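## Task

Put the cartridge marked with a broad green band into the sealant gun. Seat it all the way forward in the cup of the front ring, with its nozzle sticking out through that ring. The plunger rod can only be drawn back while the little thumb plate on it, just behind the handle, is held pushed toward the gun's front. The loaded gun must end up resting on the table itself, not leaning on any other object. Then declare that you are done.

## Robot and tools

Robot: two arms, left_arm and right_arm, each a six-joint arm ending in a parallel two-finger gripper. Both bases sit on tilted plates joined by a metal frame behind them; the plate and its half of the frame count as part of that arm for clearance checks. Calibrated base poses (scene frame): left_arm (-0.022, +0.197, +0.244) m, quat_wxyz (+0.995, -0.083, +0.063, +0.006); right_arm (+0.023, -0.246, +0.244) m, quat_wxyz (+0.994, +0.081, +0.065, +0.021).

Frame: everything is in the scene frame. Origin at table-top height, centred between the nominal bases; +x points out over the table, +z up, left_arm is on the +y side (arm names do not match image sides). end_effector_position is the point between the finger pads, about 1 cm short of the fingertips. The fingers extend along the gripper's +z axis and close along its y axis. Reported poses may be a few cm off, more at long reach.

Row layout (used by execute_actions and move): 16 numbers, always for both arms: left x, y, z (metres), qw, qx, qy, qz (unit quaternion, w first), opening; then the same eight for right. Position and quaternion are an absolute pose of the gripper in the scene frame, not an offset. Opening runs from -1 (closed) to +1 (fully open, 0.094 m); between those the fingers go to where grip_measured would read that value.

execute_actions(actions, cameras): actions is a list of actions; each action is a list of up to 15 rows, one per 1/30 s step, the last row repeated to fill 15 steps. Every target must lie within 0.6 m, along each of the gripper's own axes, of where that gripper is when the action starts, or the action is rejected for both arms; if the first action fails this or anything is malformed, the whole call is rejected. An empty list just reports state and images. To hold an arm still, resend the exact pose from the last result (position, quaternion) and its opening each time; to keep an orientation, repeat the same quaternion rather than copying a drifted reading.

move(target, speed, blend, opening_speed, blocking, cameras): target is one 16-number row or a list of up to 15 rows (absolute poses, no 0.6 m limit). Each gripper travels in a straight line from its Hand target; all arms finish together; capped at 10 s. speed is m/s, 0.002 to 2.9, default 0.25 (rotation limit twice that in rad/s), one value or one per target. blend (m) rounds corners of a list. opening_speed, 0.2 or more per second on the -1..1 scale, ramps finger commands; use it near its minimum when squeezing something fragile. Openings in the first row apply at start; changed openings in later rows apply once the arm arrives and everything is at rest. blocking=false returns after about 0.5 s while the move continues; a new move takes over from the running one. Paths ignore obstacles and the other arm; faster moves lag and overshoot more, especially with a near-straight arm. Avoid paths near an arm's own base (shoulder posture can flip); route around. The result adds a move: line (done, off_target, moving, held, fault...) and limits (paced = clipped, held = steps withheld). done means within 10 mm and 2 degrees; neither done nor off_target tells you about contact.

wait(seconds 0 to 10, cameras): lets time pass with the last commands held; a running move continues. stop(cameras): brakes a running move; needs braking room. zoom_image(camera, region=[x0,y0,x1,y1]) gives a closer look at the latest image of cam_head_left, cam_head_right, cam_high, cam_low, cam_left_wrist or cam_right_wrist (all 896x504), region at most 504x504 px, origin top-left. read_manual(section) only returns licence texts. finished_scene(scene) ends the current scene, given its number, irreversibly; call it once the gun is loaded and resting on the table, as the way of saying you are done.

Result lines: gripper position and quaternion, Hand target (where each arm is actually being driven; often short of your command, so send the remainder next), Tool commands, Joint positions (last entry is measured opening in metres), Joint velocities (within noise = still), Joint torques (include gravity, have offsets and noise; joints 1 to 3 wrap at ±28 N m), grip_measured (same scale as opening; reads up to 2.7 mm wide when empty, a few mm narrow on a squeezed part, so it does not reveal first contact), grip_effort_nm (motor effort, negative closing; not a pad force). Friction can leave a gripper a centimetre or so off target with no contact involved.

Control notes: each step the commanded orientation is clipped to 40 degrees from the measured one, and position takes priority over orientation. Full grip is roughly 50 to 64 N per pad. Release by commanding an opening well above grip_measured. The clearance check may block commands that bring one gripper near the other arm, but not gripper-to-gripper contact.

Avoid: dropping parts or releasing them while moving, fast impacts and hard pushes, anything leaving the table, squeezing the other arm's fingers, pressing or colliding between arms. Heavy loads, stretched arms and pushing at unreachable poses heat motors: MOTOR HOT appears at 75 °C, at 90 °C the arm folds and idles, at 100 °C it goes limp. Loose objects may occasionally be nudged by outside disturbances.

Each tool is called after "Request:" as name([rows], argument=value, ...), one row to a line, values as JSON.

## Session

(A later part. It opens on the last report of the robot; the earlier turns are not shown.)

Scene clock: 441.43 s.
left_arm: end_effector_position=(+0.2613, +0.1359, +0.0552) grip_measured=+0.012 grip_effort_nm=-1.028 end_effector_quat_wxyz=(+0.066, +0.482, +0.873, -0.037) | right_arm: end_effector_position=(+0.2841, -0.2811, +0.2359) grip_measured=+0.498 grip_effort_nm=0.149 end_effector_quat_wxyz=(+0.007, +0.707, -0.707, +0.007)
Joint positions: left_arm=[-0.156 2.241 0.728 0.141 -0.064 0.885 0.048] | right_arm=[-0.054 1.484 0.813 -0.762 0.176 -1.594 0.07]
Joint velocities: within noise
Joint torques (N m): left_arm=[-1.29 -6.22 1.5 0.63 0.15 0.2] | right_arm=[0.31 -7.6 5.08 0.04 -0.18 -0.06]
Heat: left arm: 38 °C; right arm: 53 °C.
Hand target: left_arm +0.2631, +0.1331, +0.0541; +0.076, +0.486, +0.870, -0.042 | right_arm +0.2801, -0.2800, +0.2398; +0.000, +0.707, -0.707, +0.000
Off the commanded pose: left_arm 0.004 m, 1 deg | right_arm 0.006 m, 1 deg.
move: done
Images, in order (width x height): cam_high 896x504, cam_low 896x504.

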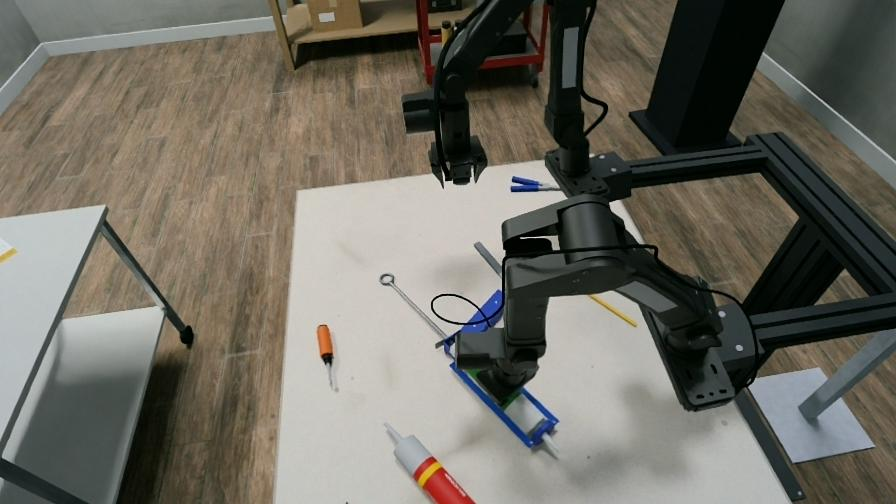

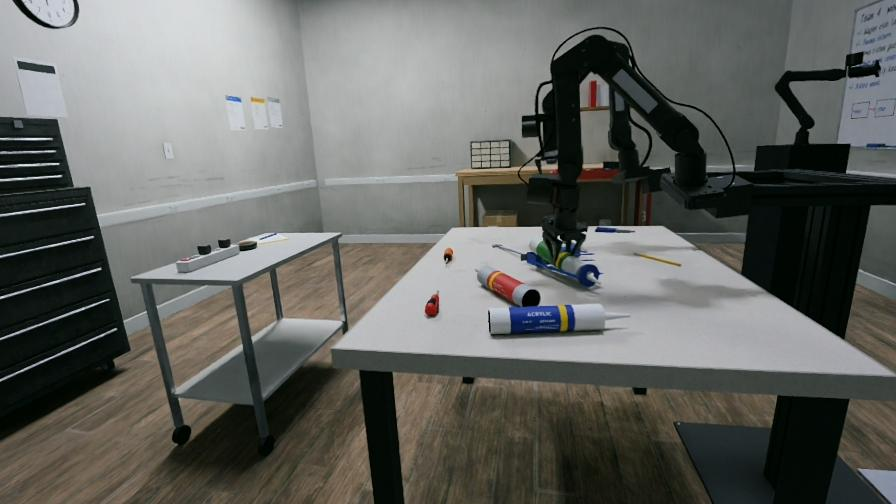

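Request:
move([
  [0.261,0.138,0.052,0.0761,0.4860,0.8696,-0.0425,-0.12,0.28,-0.28,0.24,0,-0.7071,0.7071,0,0.5],
  [0.262,0.138,0.040,0.0382,0.4875,0.8720,-0.0213,-0.12,0.28,-0.28,0.24,0,-0.7071,0.7071,0,0.5],
  [0.263,0.138,0.030,0.0,0.4879,0.8729,0.0,-0.12,0.28,-0.28,0.24,0,-0.7071,0.7071,0,0.5],
], speed=0.05, cameras=["cam_high","cam_low","cam_left_wrist"])

Request:
zoom_image(camera="cam_low", region=[500, 205, 620, 300])

Request:
zoom_image(camera="cam_high", region=[420, 320, 580, 450])

Scene clock: 448.90 s.
left_arm: end_effector_position=(+0.2650, +0.1421, +0.0470) grip_measured=+0.013 grip_effort_nm=-1.028 end_effector_quat_wxyz=(+0.003, +0.484, +0.875, -0.005) | right_arm: end_effector_position=(+0.2841, -0.2811, +0.2359) grip_measured=+0.498 grip_effort_nm=0.149 end_effector_quat_wxyz=(+0.007, +0.707, -0.707, +0.007)
Joint positions: left_arm=[-0.193 2.303 0.854 -0.026 -0.175 0.837 0.048] | right_arm=[-0.054 1.484 0.813 -0.762 0.176 -1.594 0.07]
Joint velocities: within noise
Joint torques (N m): left_arm=[-2.73 -2.45 3.29 0.66 -0.1 0.01] | right_arm=[0.28 -7.6 5.09 0.04 -0.16 -0.06]
Heat: left arm: 37 °C; right arm: 53 °C.
Hand target: left_arm +0.2622, +0.1384, +0.0314; +0.000, +0.488, +0.873, +0.000 | right_arm +0.2801, -0.2800, +0.2398; +0.000, +0.707, -0.707, +0.000
Off the commanded pose: left_arm 0.018 m, 1 deg | right_arm 0.006 m, 1 deg.
move: off_target (left_arm)
Images, in order (width x height): cam_high 896x504, cam_low 896x504, cam_left_wrist 896x504.

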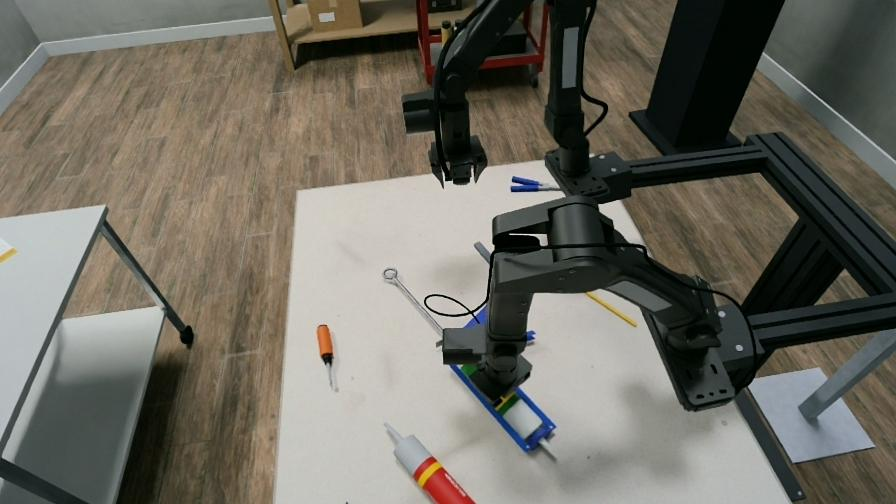

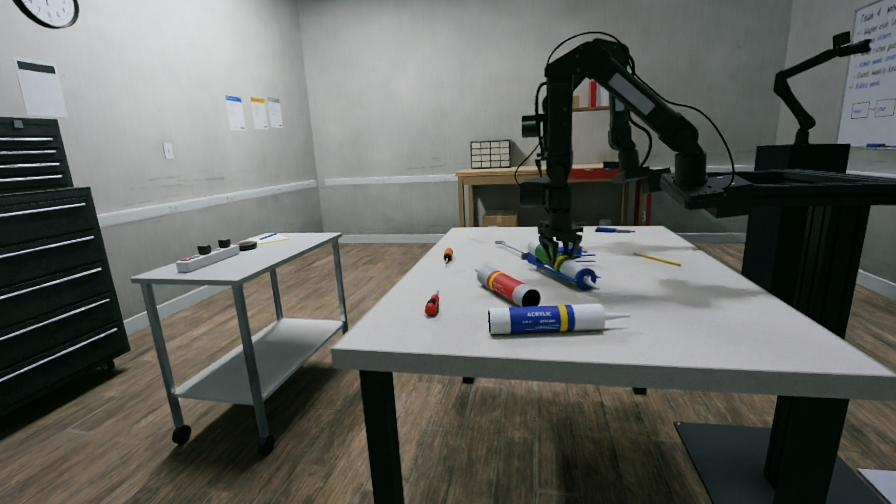

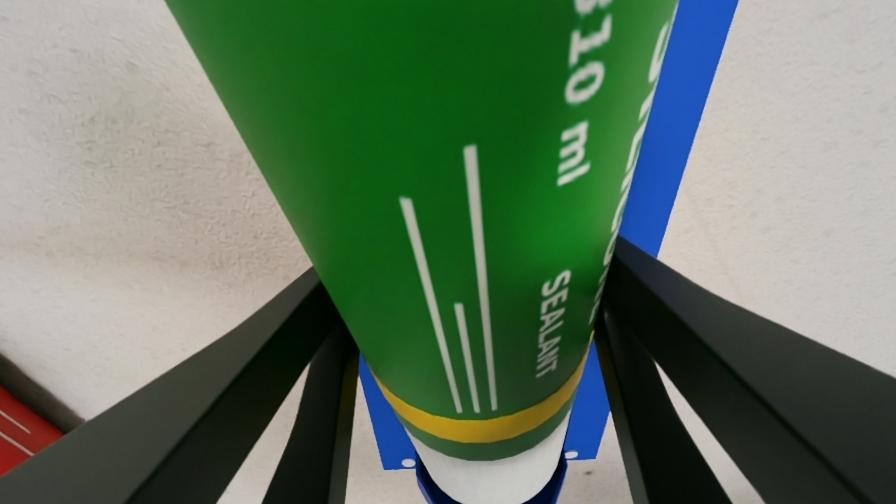

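Scaled by 4.200 from the camera's 896x504 image, which has a finer 1280x720 frame.

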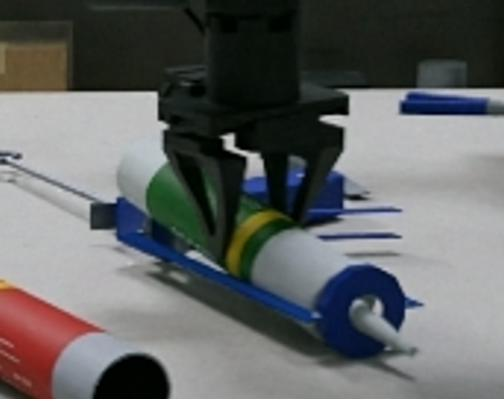

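Scaled by 3.150 from the camera's 896x504 image, which has a finer 1280x720 frame.

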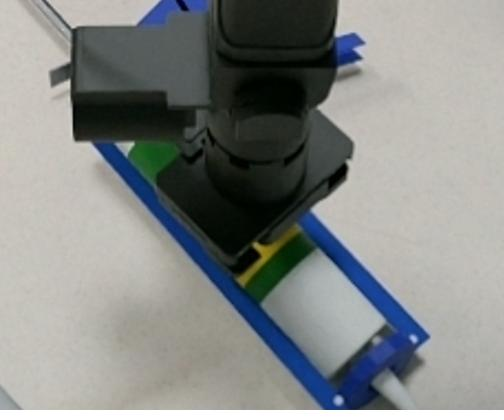

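Request:
move([
  [0.263,0.138,0.040,0.0,0.4879,0.8729,0.0,-0.12,0.42,-0.12,0.20,0,0.5299,0.8480,0,0.9],
], speed=0.3, cameras=["cam_right_wrist"])

Request:
zoom_image(camera="cam_right_wrist", region=[300, 200, 700, 504])

Scene clock: 458.77 s.
left_arm: end_effector_position=(+0.2643, +0.1415, +0.0473) grip_measured=+0.013 grip_effort_nm=-1.033 end_effector_quat_wxyz=(+0.001, +0.484, +0.875, -0.003) | right_arm: end_effector_position=(+0.4191, -0.1245, +0.1984) grip_measured=+0.897 grip_effort_nm=0.173 end_effector_quat_wxyz=(-0.005, +0.533, +0.846, +0.009)
Joint positions: left_arm=[-0.199 2.303 0.854 -0.03 -0.18 0.832 0.048] | right_arm=[0.315 2.159 1.495 -0.827 0.177 1.474 0.089]
Joint velocities: within noise
Joint torques (N m): left_arm=[-2.76 -5.07 2.35 0.46 -0.07 -0.01] | right_arm=[3.95 -9.48 8.01 0.01 0.2 0.13]
Heat: left arm: 35 °C; right arm: 53 °C.
Hand target: left_arm +0.2629, +0.1381, +0.0404; +0.000, +0.488, +0.873, +0.000 | right_arm +0.4199, -0.1200, +0.2001; +0.000, +0.530, +0.848, +0.001
Off the commanded pose: left_arm 0.008 m, 1 deg | right_arm 0.005 m, 1 deg.
move: done
Images, in order (width x height): cam_right_wrist 896x504.

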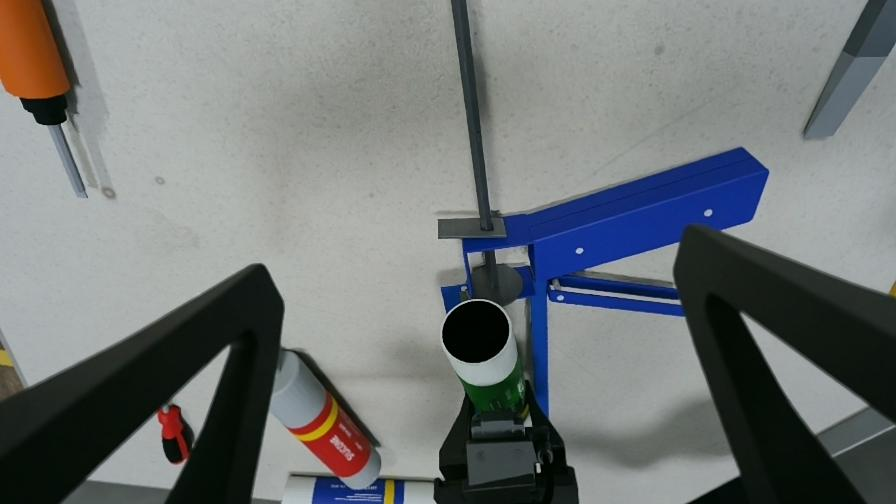

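Scaled by 1.260 from the camera's 896x504 image, which has a finer 1280x720 frame.

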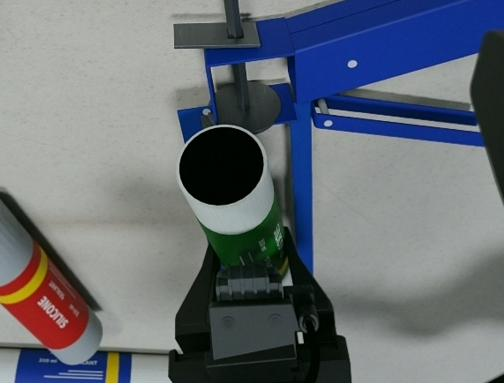

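Request:
move([
  [0.264,0.135,0.066,0.0609,0.4867,0.8708,-0.0341,-0.12,0.42,-0.12,0.20,0,0.5299,0.8480,0,0.9],
  [0.256,0.131,0.064,0.0595,0.5212,0.8506,-0.0365,-0.12,0.42,-0.12,0.20,0,0.5299,0.8480,0,0.9],
], speed=0.05, cameras=["cam_right_wrist","cam_high"])

Request:
zoom_image(camera="cam_high", region=[420, 320, 580, 470])

Scene clock: 472.37 s.
left_arm: end_effector_position=(+0.2396, +0.1394, +0.0509) grip_measured=+0.013 grip_effort_nm=-1.028 end_effector_quat_wxyz=(+0.023, +0.517, +0.855, -0.034) | right_arm: end_effector_position=(+0.4189, -0.1246, +0.1984) grip_measured=+0.897 grip_effort_nm=0.173 end_effector_quat_wxyz=(-0.005, +0.534, +0.846, +0.008)
Joint positions: left_arm=[-0.176 2.256 0.725 0.075 -0.104 0.936 0.048] | right_arm=[0.315 2.159 1.495 -0.828 0.177 1.475 0.089]
Joint velocities: within noise
Joint torques (N m): left_arm=[-2.36 -10.52 1.03 0.45 0.28 0.14] | right_arm=[4 -9.47 8.01 0 0.18 0.11]
Heat: left arm: 36 °C; right arm: 55 °C.
Hand target: left_arm +0.2558, +0.1312, +0.0637; +0.059, +0.521, +0.850, -0.036 | right_arm +0.4199, -0.1199, +0.2000; +0.000, +0.530, +0.848, +0.001
Off the commanded pose: left_arm 0.023 m, 4 deg | right_arm 0.005 m, 1 deg.
move: off_target (left_arm)
Images, in order (width x height): cam_high 896x504, cam_right_wrist 896x504.

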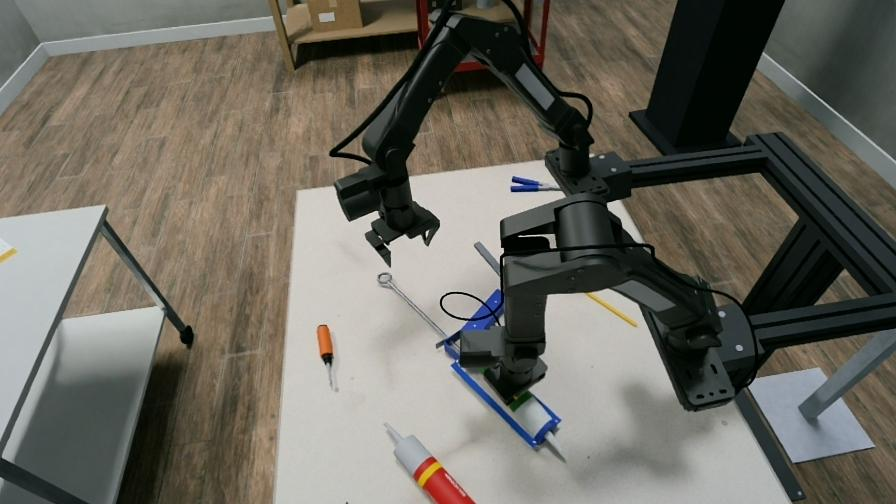

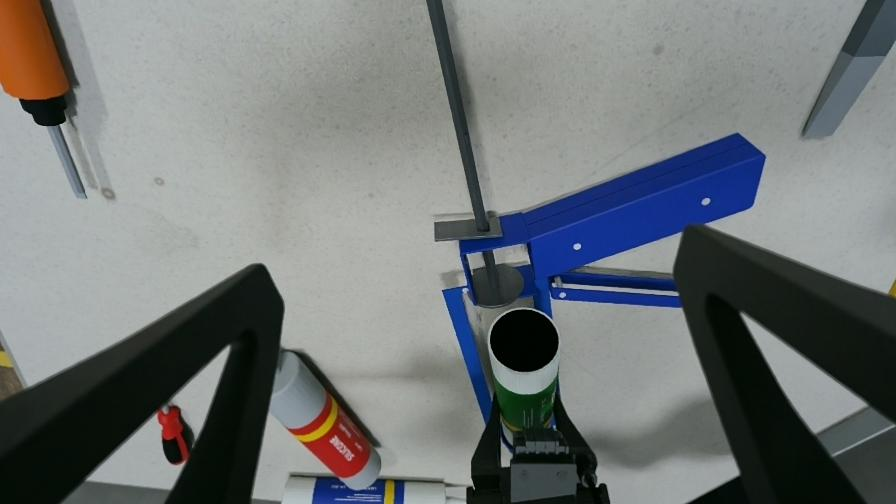

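Scaled by 3.150 from the camera's 896x504 image, which has a finer 1280x720 frame.

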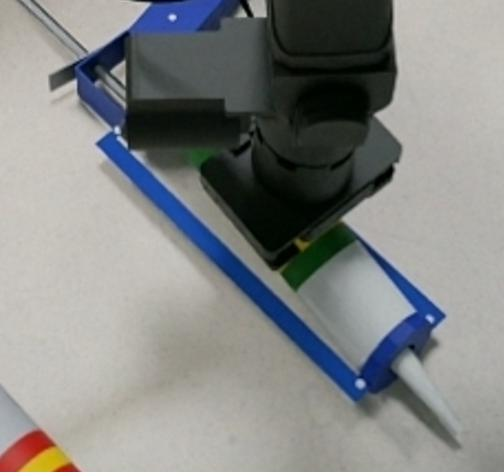

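Request:
move([
  [0.262,0.136,0.058,0.0457,0.4841,0.8734,-0.0254,-0.12,0.42,-0.12,0.20,0,0.5299,0.8480,0,0.9],
], speed=0.05, cameras=["cam_right_wrist","cam_high"])

Request:
zoom_image(camera="cam_high", region=[420, 320, 580, 470])

Scene clock: 480.37 s.
left_arm: end_effector_position=(+0.2482, +0.1405, +0.0516) grip_measured=+0.013 grip_effort_nm=-1.023 end_effector_quat_wxyz=(+0.027, +0.489, +0.872, -0.026) | right_arm: end_effector_position=(+0.4188, -0.1246, +0.1984) grip_measured=+0.897 grip_effort_nm=0.168 end_effector_quat_wxyz=(-0.005, +0.534, +0.846, +0.008)
Joint positions: left_arm=[-0.176 2.256 0.742 0.075 -0.117 0.872 0.048] | right_arm=[0.315 2.159 1.495 -0.829 0.178 1.475 0.089]
Joint velocities: within noise
Joint torques (N m): left_arm=[-2.15 -8.28 3.23 0.29 0.14 -0.09] | right_arm=[3.9 -9.4 7.98 0.01 0.19 0.1]
Heat: left arm: 39 °C; right arm: 55 °C.
Hand target: left_arm +0.2620, +0.1361, +0.0581; +0.046, +0.484, +0.873, -0.025 | right_arm +0.4199, -0.1200, +0.2000; +0.000, +0.530, +0.848, +0.001
Off the commanded pose: left_arm 0.016 m, 2 deg | right_arm 0.005 m, 1 deg.
move: off_target (left_arm)
Images, in order (width x height): cam_high 896x504, cam_right_wrist 896x504.

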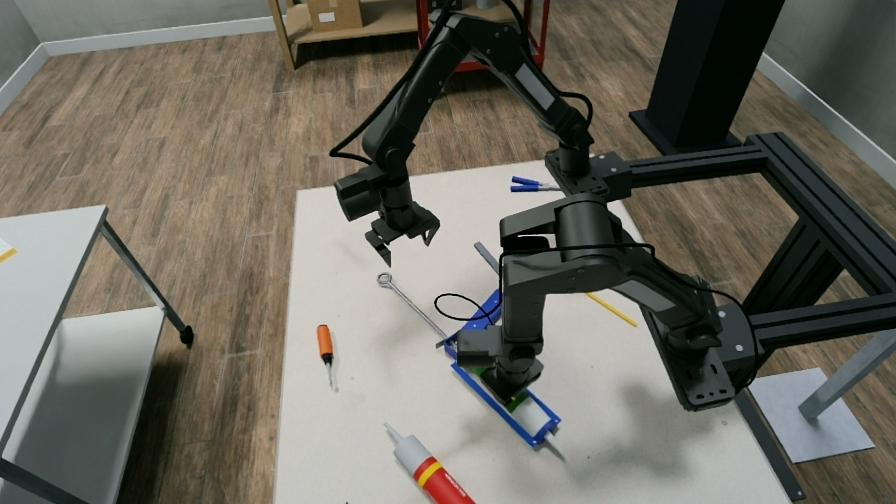

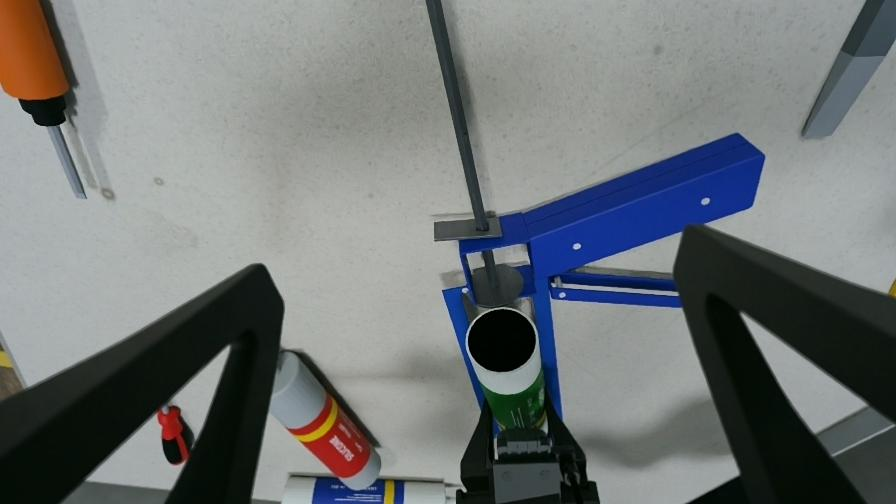

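Scaled by 3.150 from the camera's 896x504 image, which has a finer 1280x720 frame.

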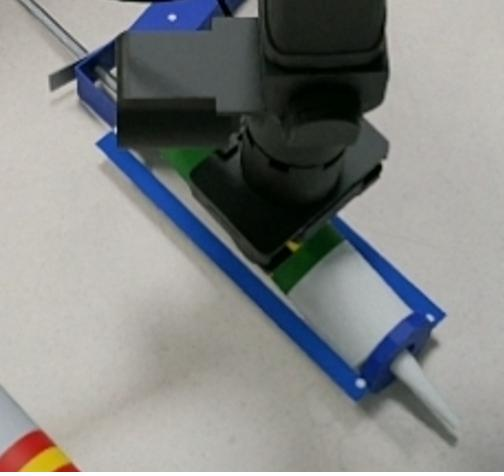

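Request:
move([
  [0.260,0.137,0.042,0.0229,0.4846,0.8744,-0.0127,-0.12,0.42,-0.12,0.20,0,0.5299,0.8480,0,0.9],
  [0.258,0.138,0.030,0.0,0.4848,0.8746,0.0,-0.12,0.42,-0.12,0.20,0,0.5299,0.8480,0,0.9],
], speed=0.05, cameras=["cam_right_wrist","cam_low"])

Request:
zoom_image(camera="cam_low", region=[500, 205, 620, 300])

Request:
zoom_image(camera="cam_right_wrist", region=[380, 180, 640, 440])

Scene clock: 487.40 s.
left_arm: end_effector_position=(+0.2572, +0.1427, +0.0470) grip_measured=+0.013 grip_effort_nm=-1.023 end_effector_quat_wxyz=(-0.003, +0.485, +0.874, -0.005) | right_arm: end_effector_position=(+0.4187, -0.1247, +0.1984) grip_measured=+0.897 grip_effort_nm=0.173 end_effector_quat_wxyz=(-0.005, +0.534, +0.846, +0.008)
Joint positions: left_arm=[-0.198 2.298 0.831 -0.018 -0.179 0.833 0.048] | right_arm=[0.315 2.159 1.495 -0.829 0.178 1.475 0.089]
Joint velocities: within noise
Joint torques (N m): left_arm=[-2.66 -2.33 3.36 0.72 -0.05 -0.07] | right_arm=[3.93 -9.51 8.05 0.01 0.2 0.1]
Heat: left arm: 39 °C; right arm: 56 °C.
Hand target: left_arm +0.2571, +0.1384, +0.0314; +0.000, +0.485, +0.875, +0.000 | right_arm +0.4199, -0.1200, +0.2000; +0.000, +0.530, +0.848, +0.001
Off the commanded pose: left_arm 0.018 m, 1 deg | right_arm 0.005 m, 1 deg.
move: off_target (left_arm)
Images, in order (width x height): cam_low 896x504, cam_right_wrist 896x504.

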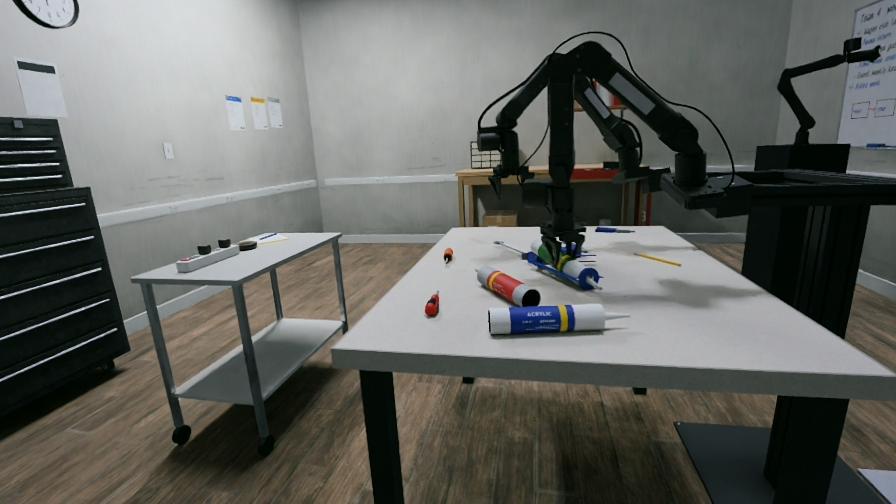

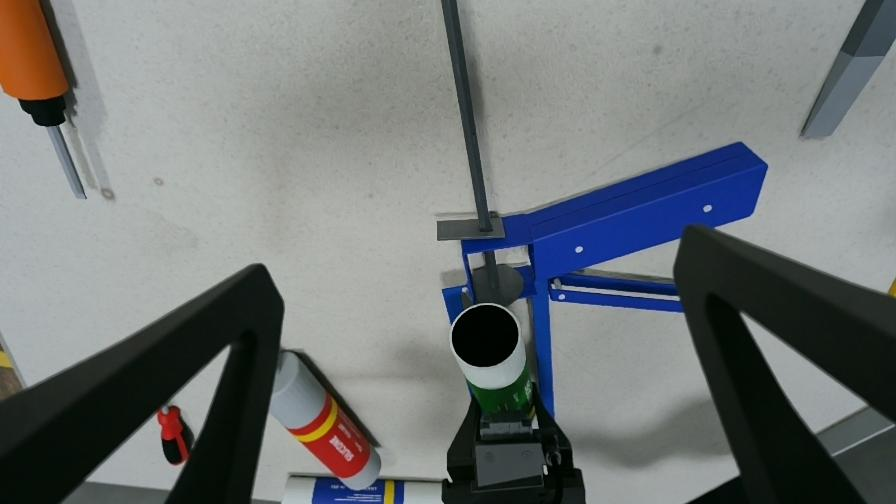

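Scaled by 4.200 from the camera's 896x504 image, which has a finer 1280x720 frame.

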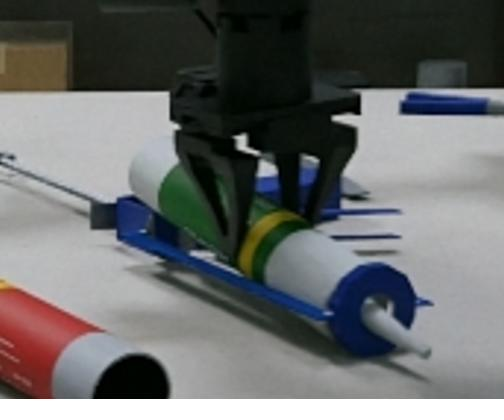

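Scaled by 1.938 from the camera's 896x504 image, which has a finer 1280x720 frame.

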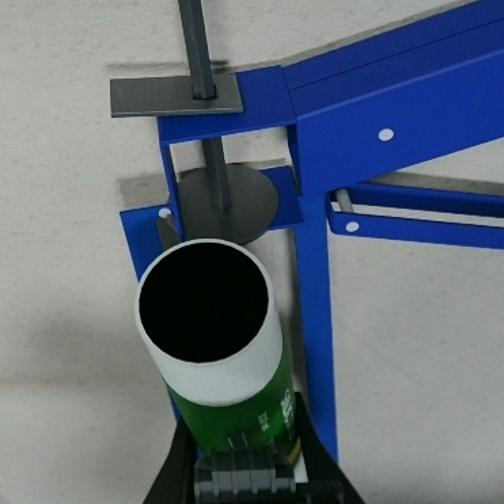

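Request:
move([
  [0.262,0.136,0.060,0.0457,0.4841,0.8734,-0.0254,-0.12,0.42,-0.12,0.20,0,0.5299,0.8480,0,0.9],
  [0.254,0.137,0.052,0.0229,0.4846,0.8744,-0.0127,-0.12,0.42,-0.12,0.20,0,0.5299,0.8480,0,0.9],
], speed=0.05, cameras=["cam_right_wrist","cam_high"])

Request:
zoom_image(camera="cam_right_wrist", region=[380, 180, 640, 440])

Scene clock: 495.13 s.
left_arm: end_effector_position=(+0.2542, +0.1420, +0.0488) grip_measured=+0.013 grip_effort_nm=-1.023 end_effector_quat_wxyz=(+0.021, +0.481, +0.876, -0.011) | right_arm: end_effector_position=(+0.4187, -0.1247, +0.1984) grip_measured=+0.897 grip_effort_nm=0.173 end_effector_quat_wxyz=(-0.005, +0.534, +0.846, +0.008)
Joint positions: left_arm=[-0.186 2.275 0.772 0.062 -0.15 0.845 0.048] | right_arm=[0.315 2.159 1.495 -0.829 0.178 1.475 0.089]
Joint velocities: within noise
Joint torques (N m): left_arm=[-3.22 -7.72 1.63 0.26 0.03 -0.1] | right_arm=[3.96 -9.54 7.97 0.04 0.21 0.11]
Heat: left arm: 37 °C; right arm: 56 °C.
Hand target: left_arm +0.2539, +0.1371, +0.0519; +0.023, +0.485, +0.874, -0.013 | right_arm +0.4199, -0.1199, +0.2000; +0.000, +0.530, +0.848, +0.001
Off the commanded pose: left_arm 0.006 m, 1 deg | right_arm 0.005 m, 1 deg.
move: done
Images, in order (width x height): cam_high 896x504, cam_right_wrist 896x504.

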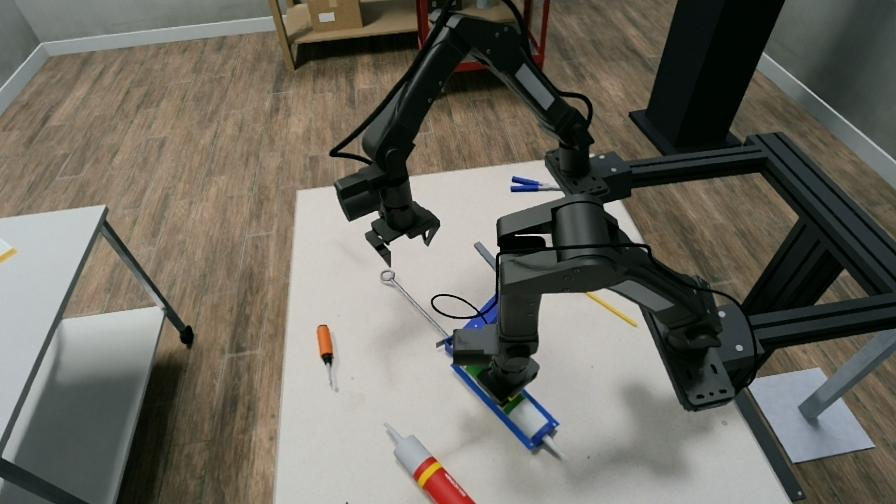

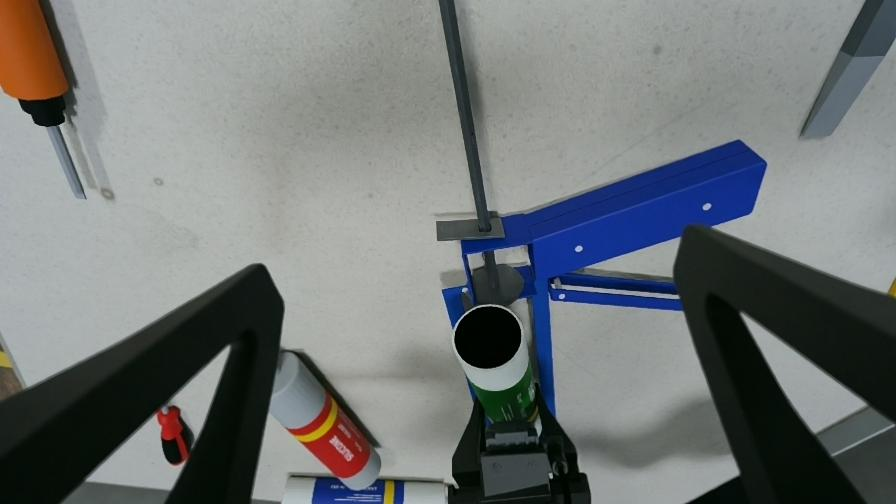

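Scaled by 1.938 from the camera's 896x504 image, which has a finer 1280x720 frame.

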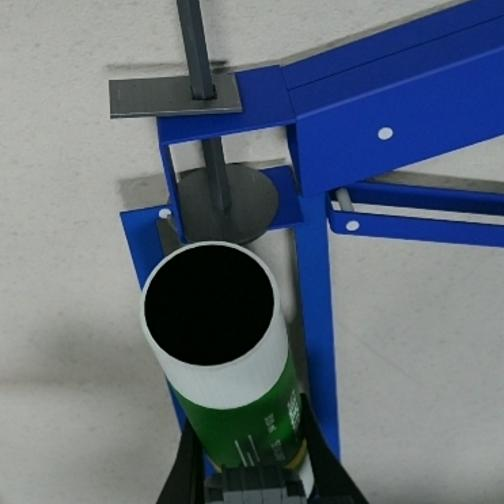

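Request:
move([
  [0.246,0.133,0.054,0.0223,0.5071,0.8613,-0.0133,-0.12,0.42,-0.12,0.20,0,0.5299,0.8480,0,0.9],
], speed=0.05, cameras=["cam_right_wrist","cam_high"])

Request:
zoom_image(camera="cam_right_wrist", region=[380, 180, 640, 440])

Scene clock: 500.67 s.
left_arm: end_effector_position=(+0.2517, +0.1411, +0.0488) grip_measured=+0.013 grip_effort_nm=-1.028 end_effector_quat_wxyz=(+0.021, +0.488, +0.872, -0.003) | right_arm: end_effector_position=(+0.4186, -0.1247, +0.1984) grip_measured=+0.897 grip_effort_nm=0.173 end_effector_quat_wxyz=(-0.005, +0.534, +0.846, +0.008)
Joint positions: left_arm=[-0.201 2.275 0.757 0.08 -0.167 0.847 0.048] | right_arm=[0.315 2.159 1.495 -0.829 0.178 1.475 0.089]
Joint velocities: within noise
Joint torques (N m): left_arm=[-3.77 -8.25 0.39 0.21 0.15 0.25] | right_arm=[3.92 -9.48 7.95 0.03 0.18 0.11]
Heat: left arm: 37 °C; right arm: 56 °C.
Hand target: left_arm +0.2459, +0.1333, +0.0536; +0.022, +0.507, +0.861, -0.013 | right_arm +0.4199, -0.1200, +0.2000; +0.000, +0.530, +0.848, +0.001
Off the commanded pose: left_arm 0.011 m, 3 deg | right_arm 0.005 m, 1 deg.
move: off_target (left_arm)
Images, in order (width x height): cam_high 896x504, cam_right_wrist 896x504.

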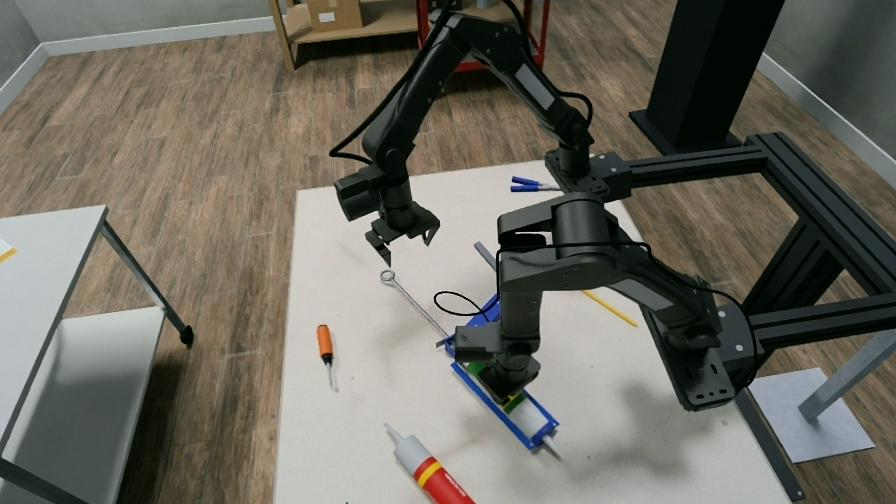

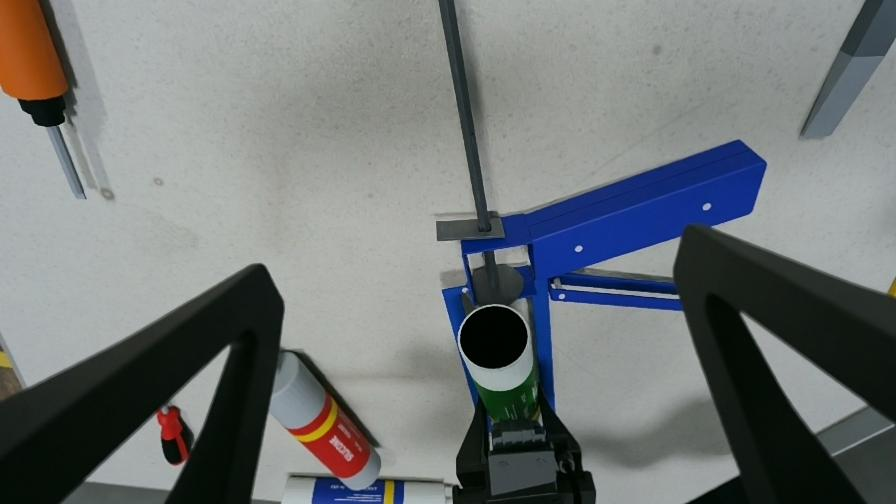

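Scaled by 1.938 from the camera's 896x504 image, which has a finer 1280x720 frame.

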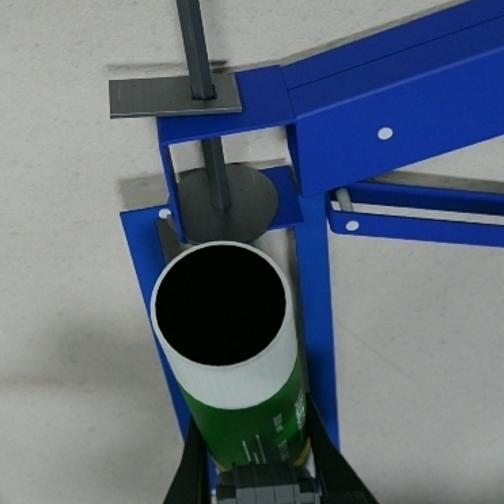

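Request:
move([
  [0.239,0.130,0.055,0.0223,0.5071,0.8613,-0.0133,-0.12,0.42,-0.12,0.20,0,0.5299,0.8480,0,0.9],
], speed=0.05, cameras=["cam_right_wrist"])

Request:
zoom_image(camera="cam_right_wrist", region=[380, 180, 640, 440])

Scene clock: 504.27 s.
left_arm: end_effector_position=(+0.2460, +0.1381, +0.0489) grip_measured=+0.013 grip_effort_nm=-1.033 end_effector_quat_wxyz=(+0.023, +0.497, +0.868, +0.002) | right_arm: end_effector_position=(+0.4186, -0.1247, +0.1984) grip_measured=+0.897 grip_effort_nm=0.173 end_effector_quat_wxyz=(-0.005, +0.534, +0.846, +0.008)
Joint positions: left_arm=[-0.221 2.274 0.731 0.107 -0.178 0.847 0.048] | right_arm=[0.315 2.159 1.495 -0.829 0.178 1.475 0.089]
Joint velocities: within noise
Joint torques (N m): left_arm=[-3.44 -8.58 0.12 0.13 0.24 0.05] | right_arm=[3.9 -9.42 7.99 0.02 0.2 0.13]
Heat: left arm: 37 °C; right arm: 56 °C.
Hand target: left_arm +0.2389, +0.1303, +0.0546; +0.022, +0.507, +0.861, -0.013 | right_arm +0.4199, -0.1199, +0.2000; +0.000, +0.530, +0.848, +0.001
Off the commanded pose: left_arm 0.012 m, 2 deg | right_arm 0.005 m, 1 deg.
move: off_target (left_arm)
Images, in order (width x height): cam_right_wrist 896x504.

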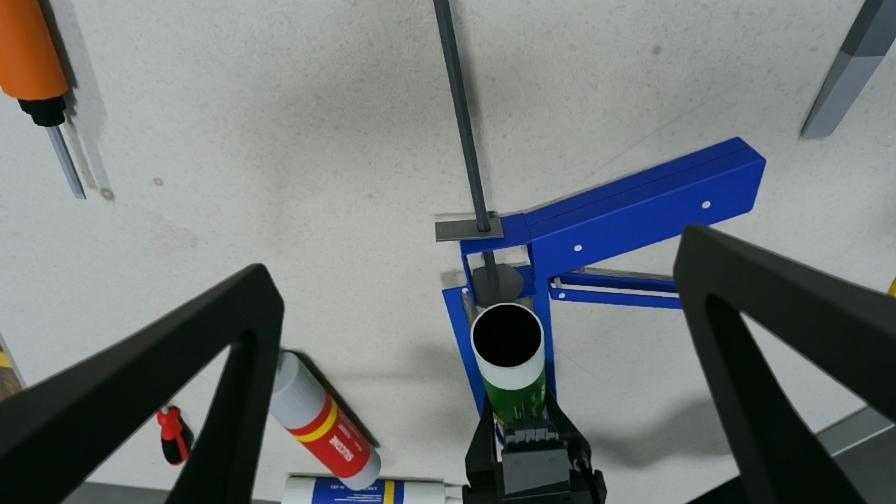

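Scaled by 1.938 from the camera's 896x504 image, which has a finer 1280x720 frame.

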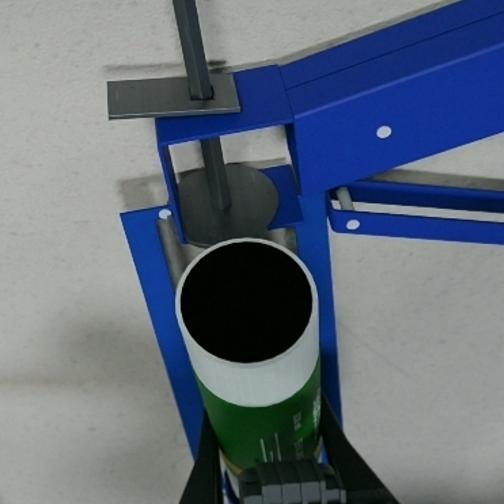

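Request:
move([
  [0.239,0.131,0.040,0.0,0.5075,0.8616,0.0,-0.12,0.42,-0.12,0.20,0,0.5299,0.8480,0,0.9],
], speed=0.05, cameras=["cam_right_wrist"])

Request:
zoom_image(camera="cam_right_wrist", region=[380, 180, 640, 440])

Scene clock: 508.93 s.
left_arm: end_effector_position=(+0.2471, +0.1374, +0.0485) grip_measured=+0.013 grip_effort_nm=-1.028 end_effector_quat_wxyz=(+0.012, +0.501, +0.865, +0.009) | right_arm: end_effector_position=(+0.4186, -0.1247, +0.1984) grip_measured=+0.897 grip_effort_nm=0.173 end_effector_quat_wxyz=(-0.005, +0.534, +0.846, +0.008)
Joint positions: left_arm=[-0.234 2.283 0.755 0.073 -0.198 0.841 0.048] | right_arm=[0.315 2.159 1.495 -0.829 0.178 1.475 0.089]
Joint velocities: within noise
Joint torques (N m): left_arm=[-3.37 -3.99 2.78 0.24 0.06 -0.09] | right_arm=[3.9 -9.43 7.95 0.03 0.18 0.12]
Heat: left arm: 37 °C; right arm: 56 °C.
Hand target: left_arm +0.2388, +0.1314, +0.0406; +0.000, +0.508, +0.862, +0.000 | right_arm +0.4199, -0.1199, +0.2000; +0.000, +0.530, +0.848, +0.001
Off the commanded pose: left_arm 0.013 m, 2 deg | right_arm 0.005 m, 1 deg.
move: off_target (left_arm)
Images, in order (width x height): cam_right_wrist 896x504.

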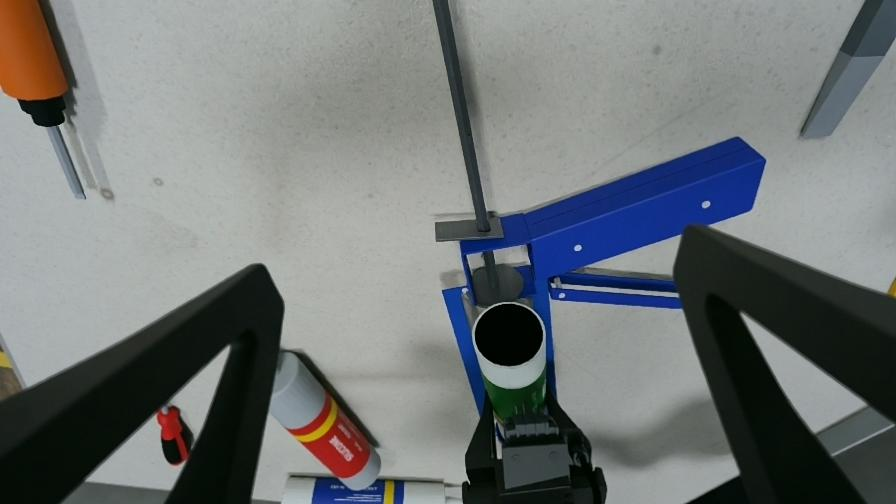

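Scaled by 1.938 from the camera's 896x504 image, which has a finer 1280x720 frame.

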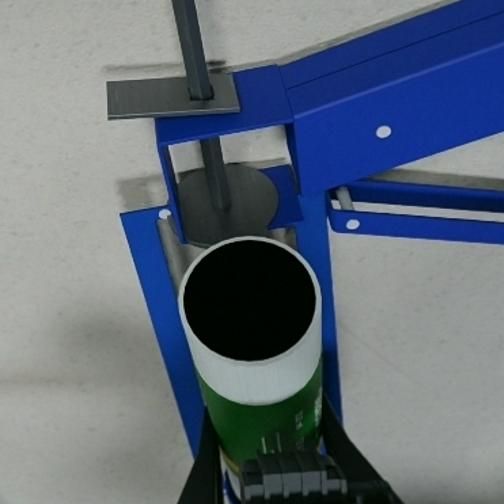

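Request:
execute_actions(actions=[], cameras=["cam_low","cam_high","cam_head_right"])

Request:
zoom_image(camera="cam_low", region=[515, 225, 615, 300])

Request:
zoom_image(camera="cam_high", region=[440, 330, 580, 470])

Scene clock: 512.20 s.
left_arm: end_effector_position=(+0.2470, +0.1375, +0.0485) grip_measured=+0.013 grip_effort_nm=-1.023 end_effector_quat_wxyz=(+0.012, +0.501, +0.865, +0.009) | right_arm: end_effector_position=(+0.4185, -0.1247, +0.1984) grip_measured=+0.897 grip_effort_nm=0.173 end_effector_quat_wxyz=(-0.005, +0.534, +0.846, +0.008)
Joint positions: left_arm=[-0.234 2.283 0.755 0.073 -0.198 0.841 0.048] | right_arm=[0.315 2.159 1.495 -0.83 0.178 1.475 0.089]
Joint velocities: within noise
Joint torques (N m): left_arm=[-3.4 -3.89 2.86 0.29 0.05 -0.05] | right_arm=[3.92 -9.52 8.03 0.03 0.18 0.1]
Heat: left arm: 36 °C; right arm: 56 °C.
Hand target: left_arm +0.2386, +0.1314, +0.0405; +0.000, +0.508, +0.862, +0.000 | right_arm +0.4198, -0.1200, +0.2000; +0.000, +0.530, +0.848, +0.001
Tool commands: left_gripper/opening=-0.12 right_gripper/opening=+0.9
Off the commanded pose: left_arm 0.013 m, 2 deg | right_arm 0.005 m, 1 deg.
Images, in order (width x height): cam_head_right 896x504, cam_high 896x504, cam_low 896x504.

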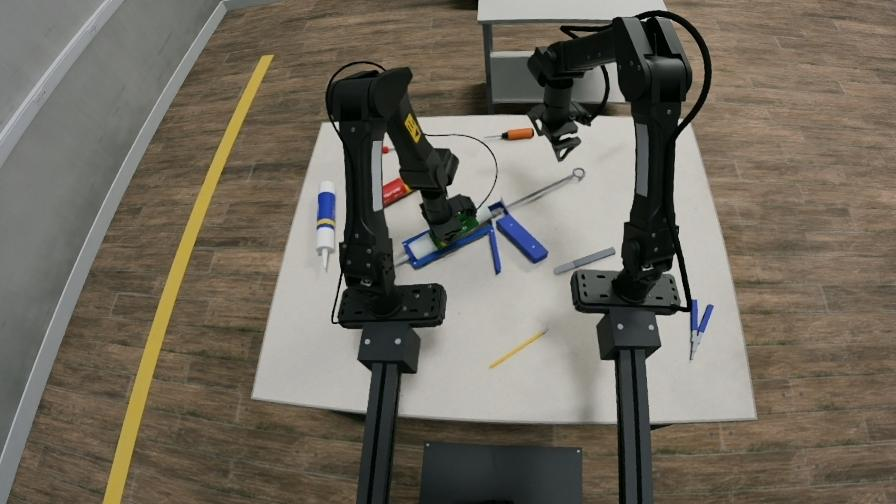

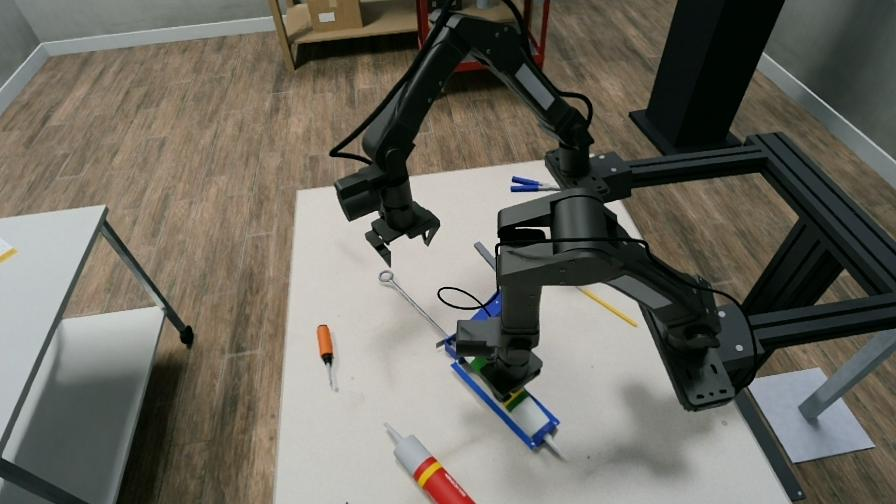

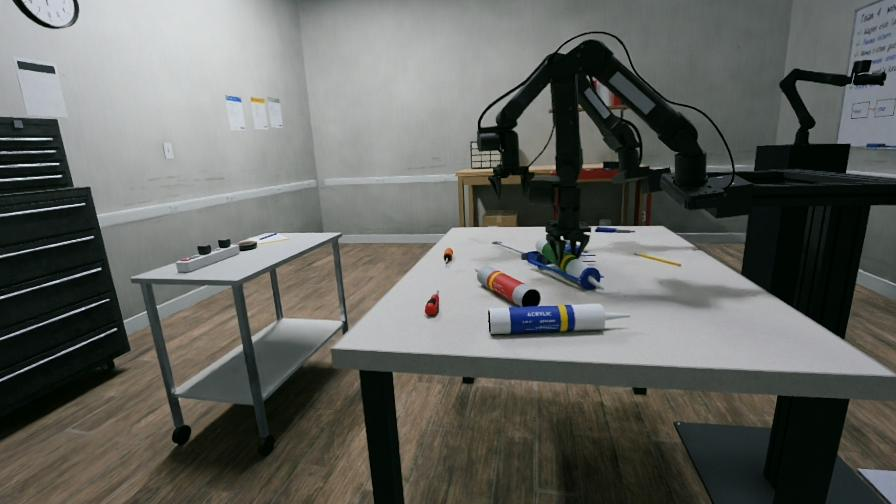

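Scaled by 5.040 from the camera's 896x504 image, which has a finer 1280x720 frame.

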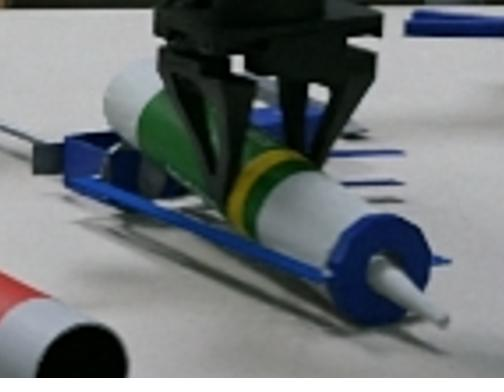

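Scaled by 3.600 from the camera's 896x504 image, which has a finer 1280x720 frame.

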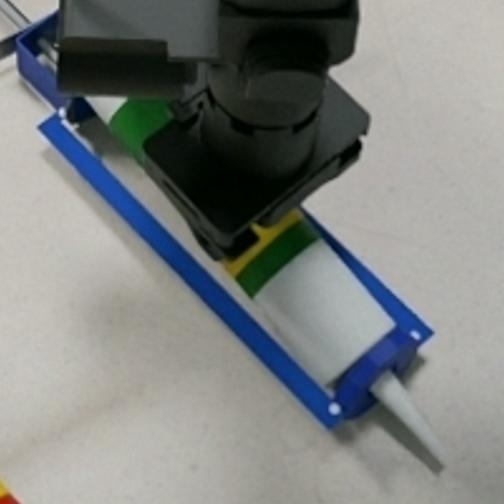

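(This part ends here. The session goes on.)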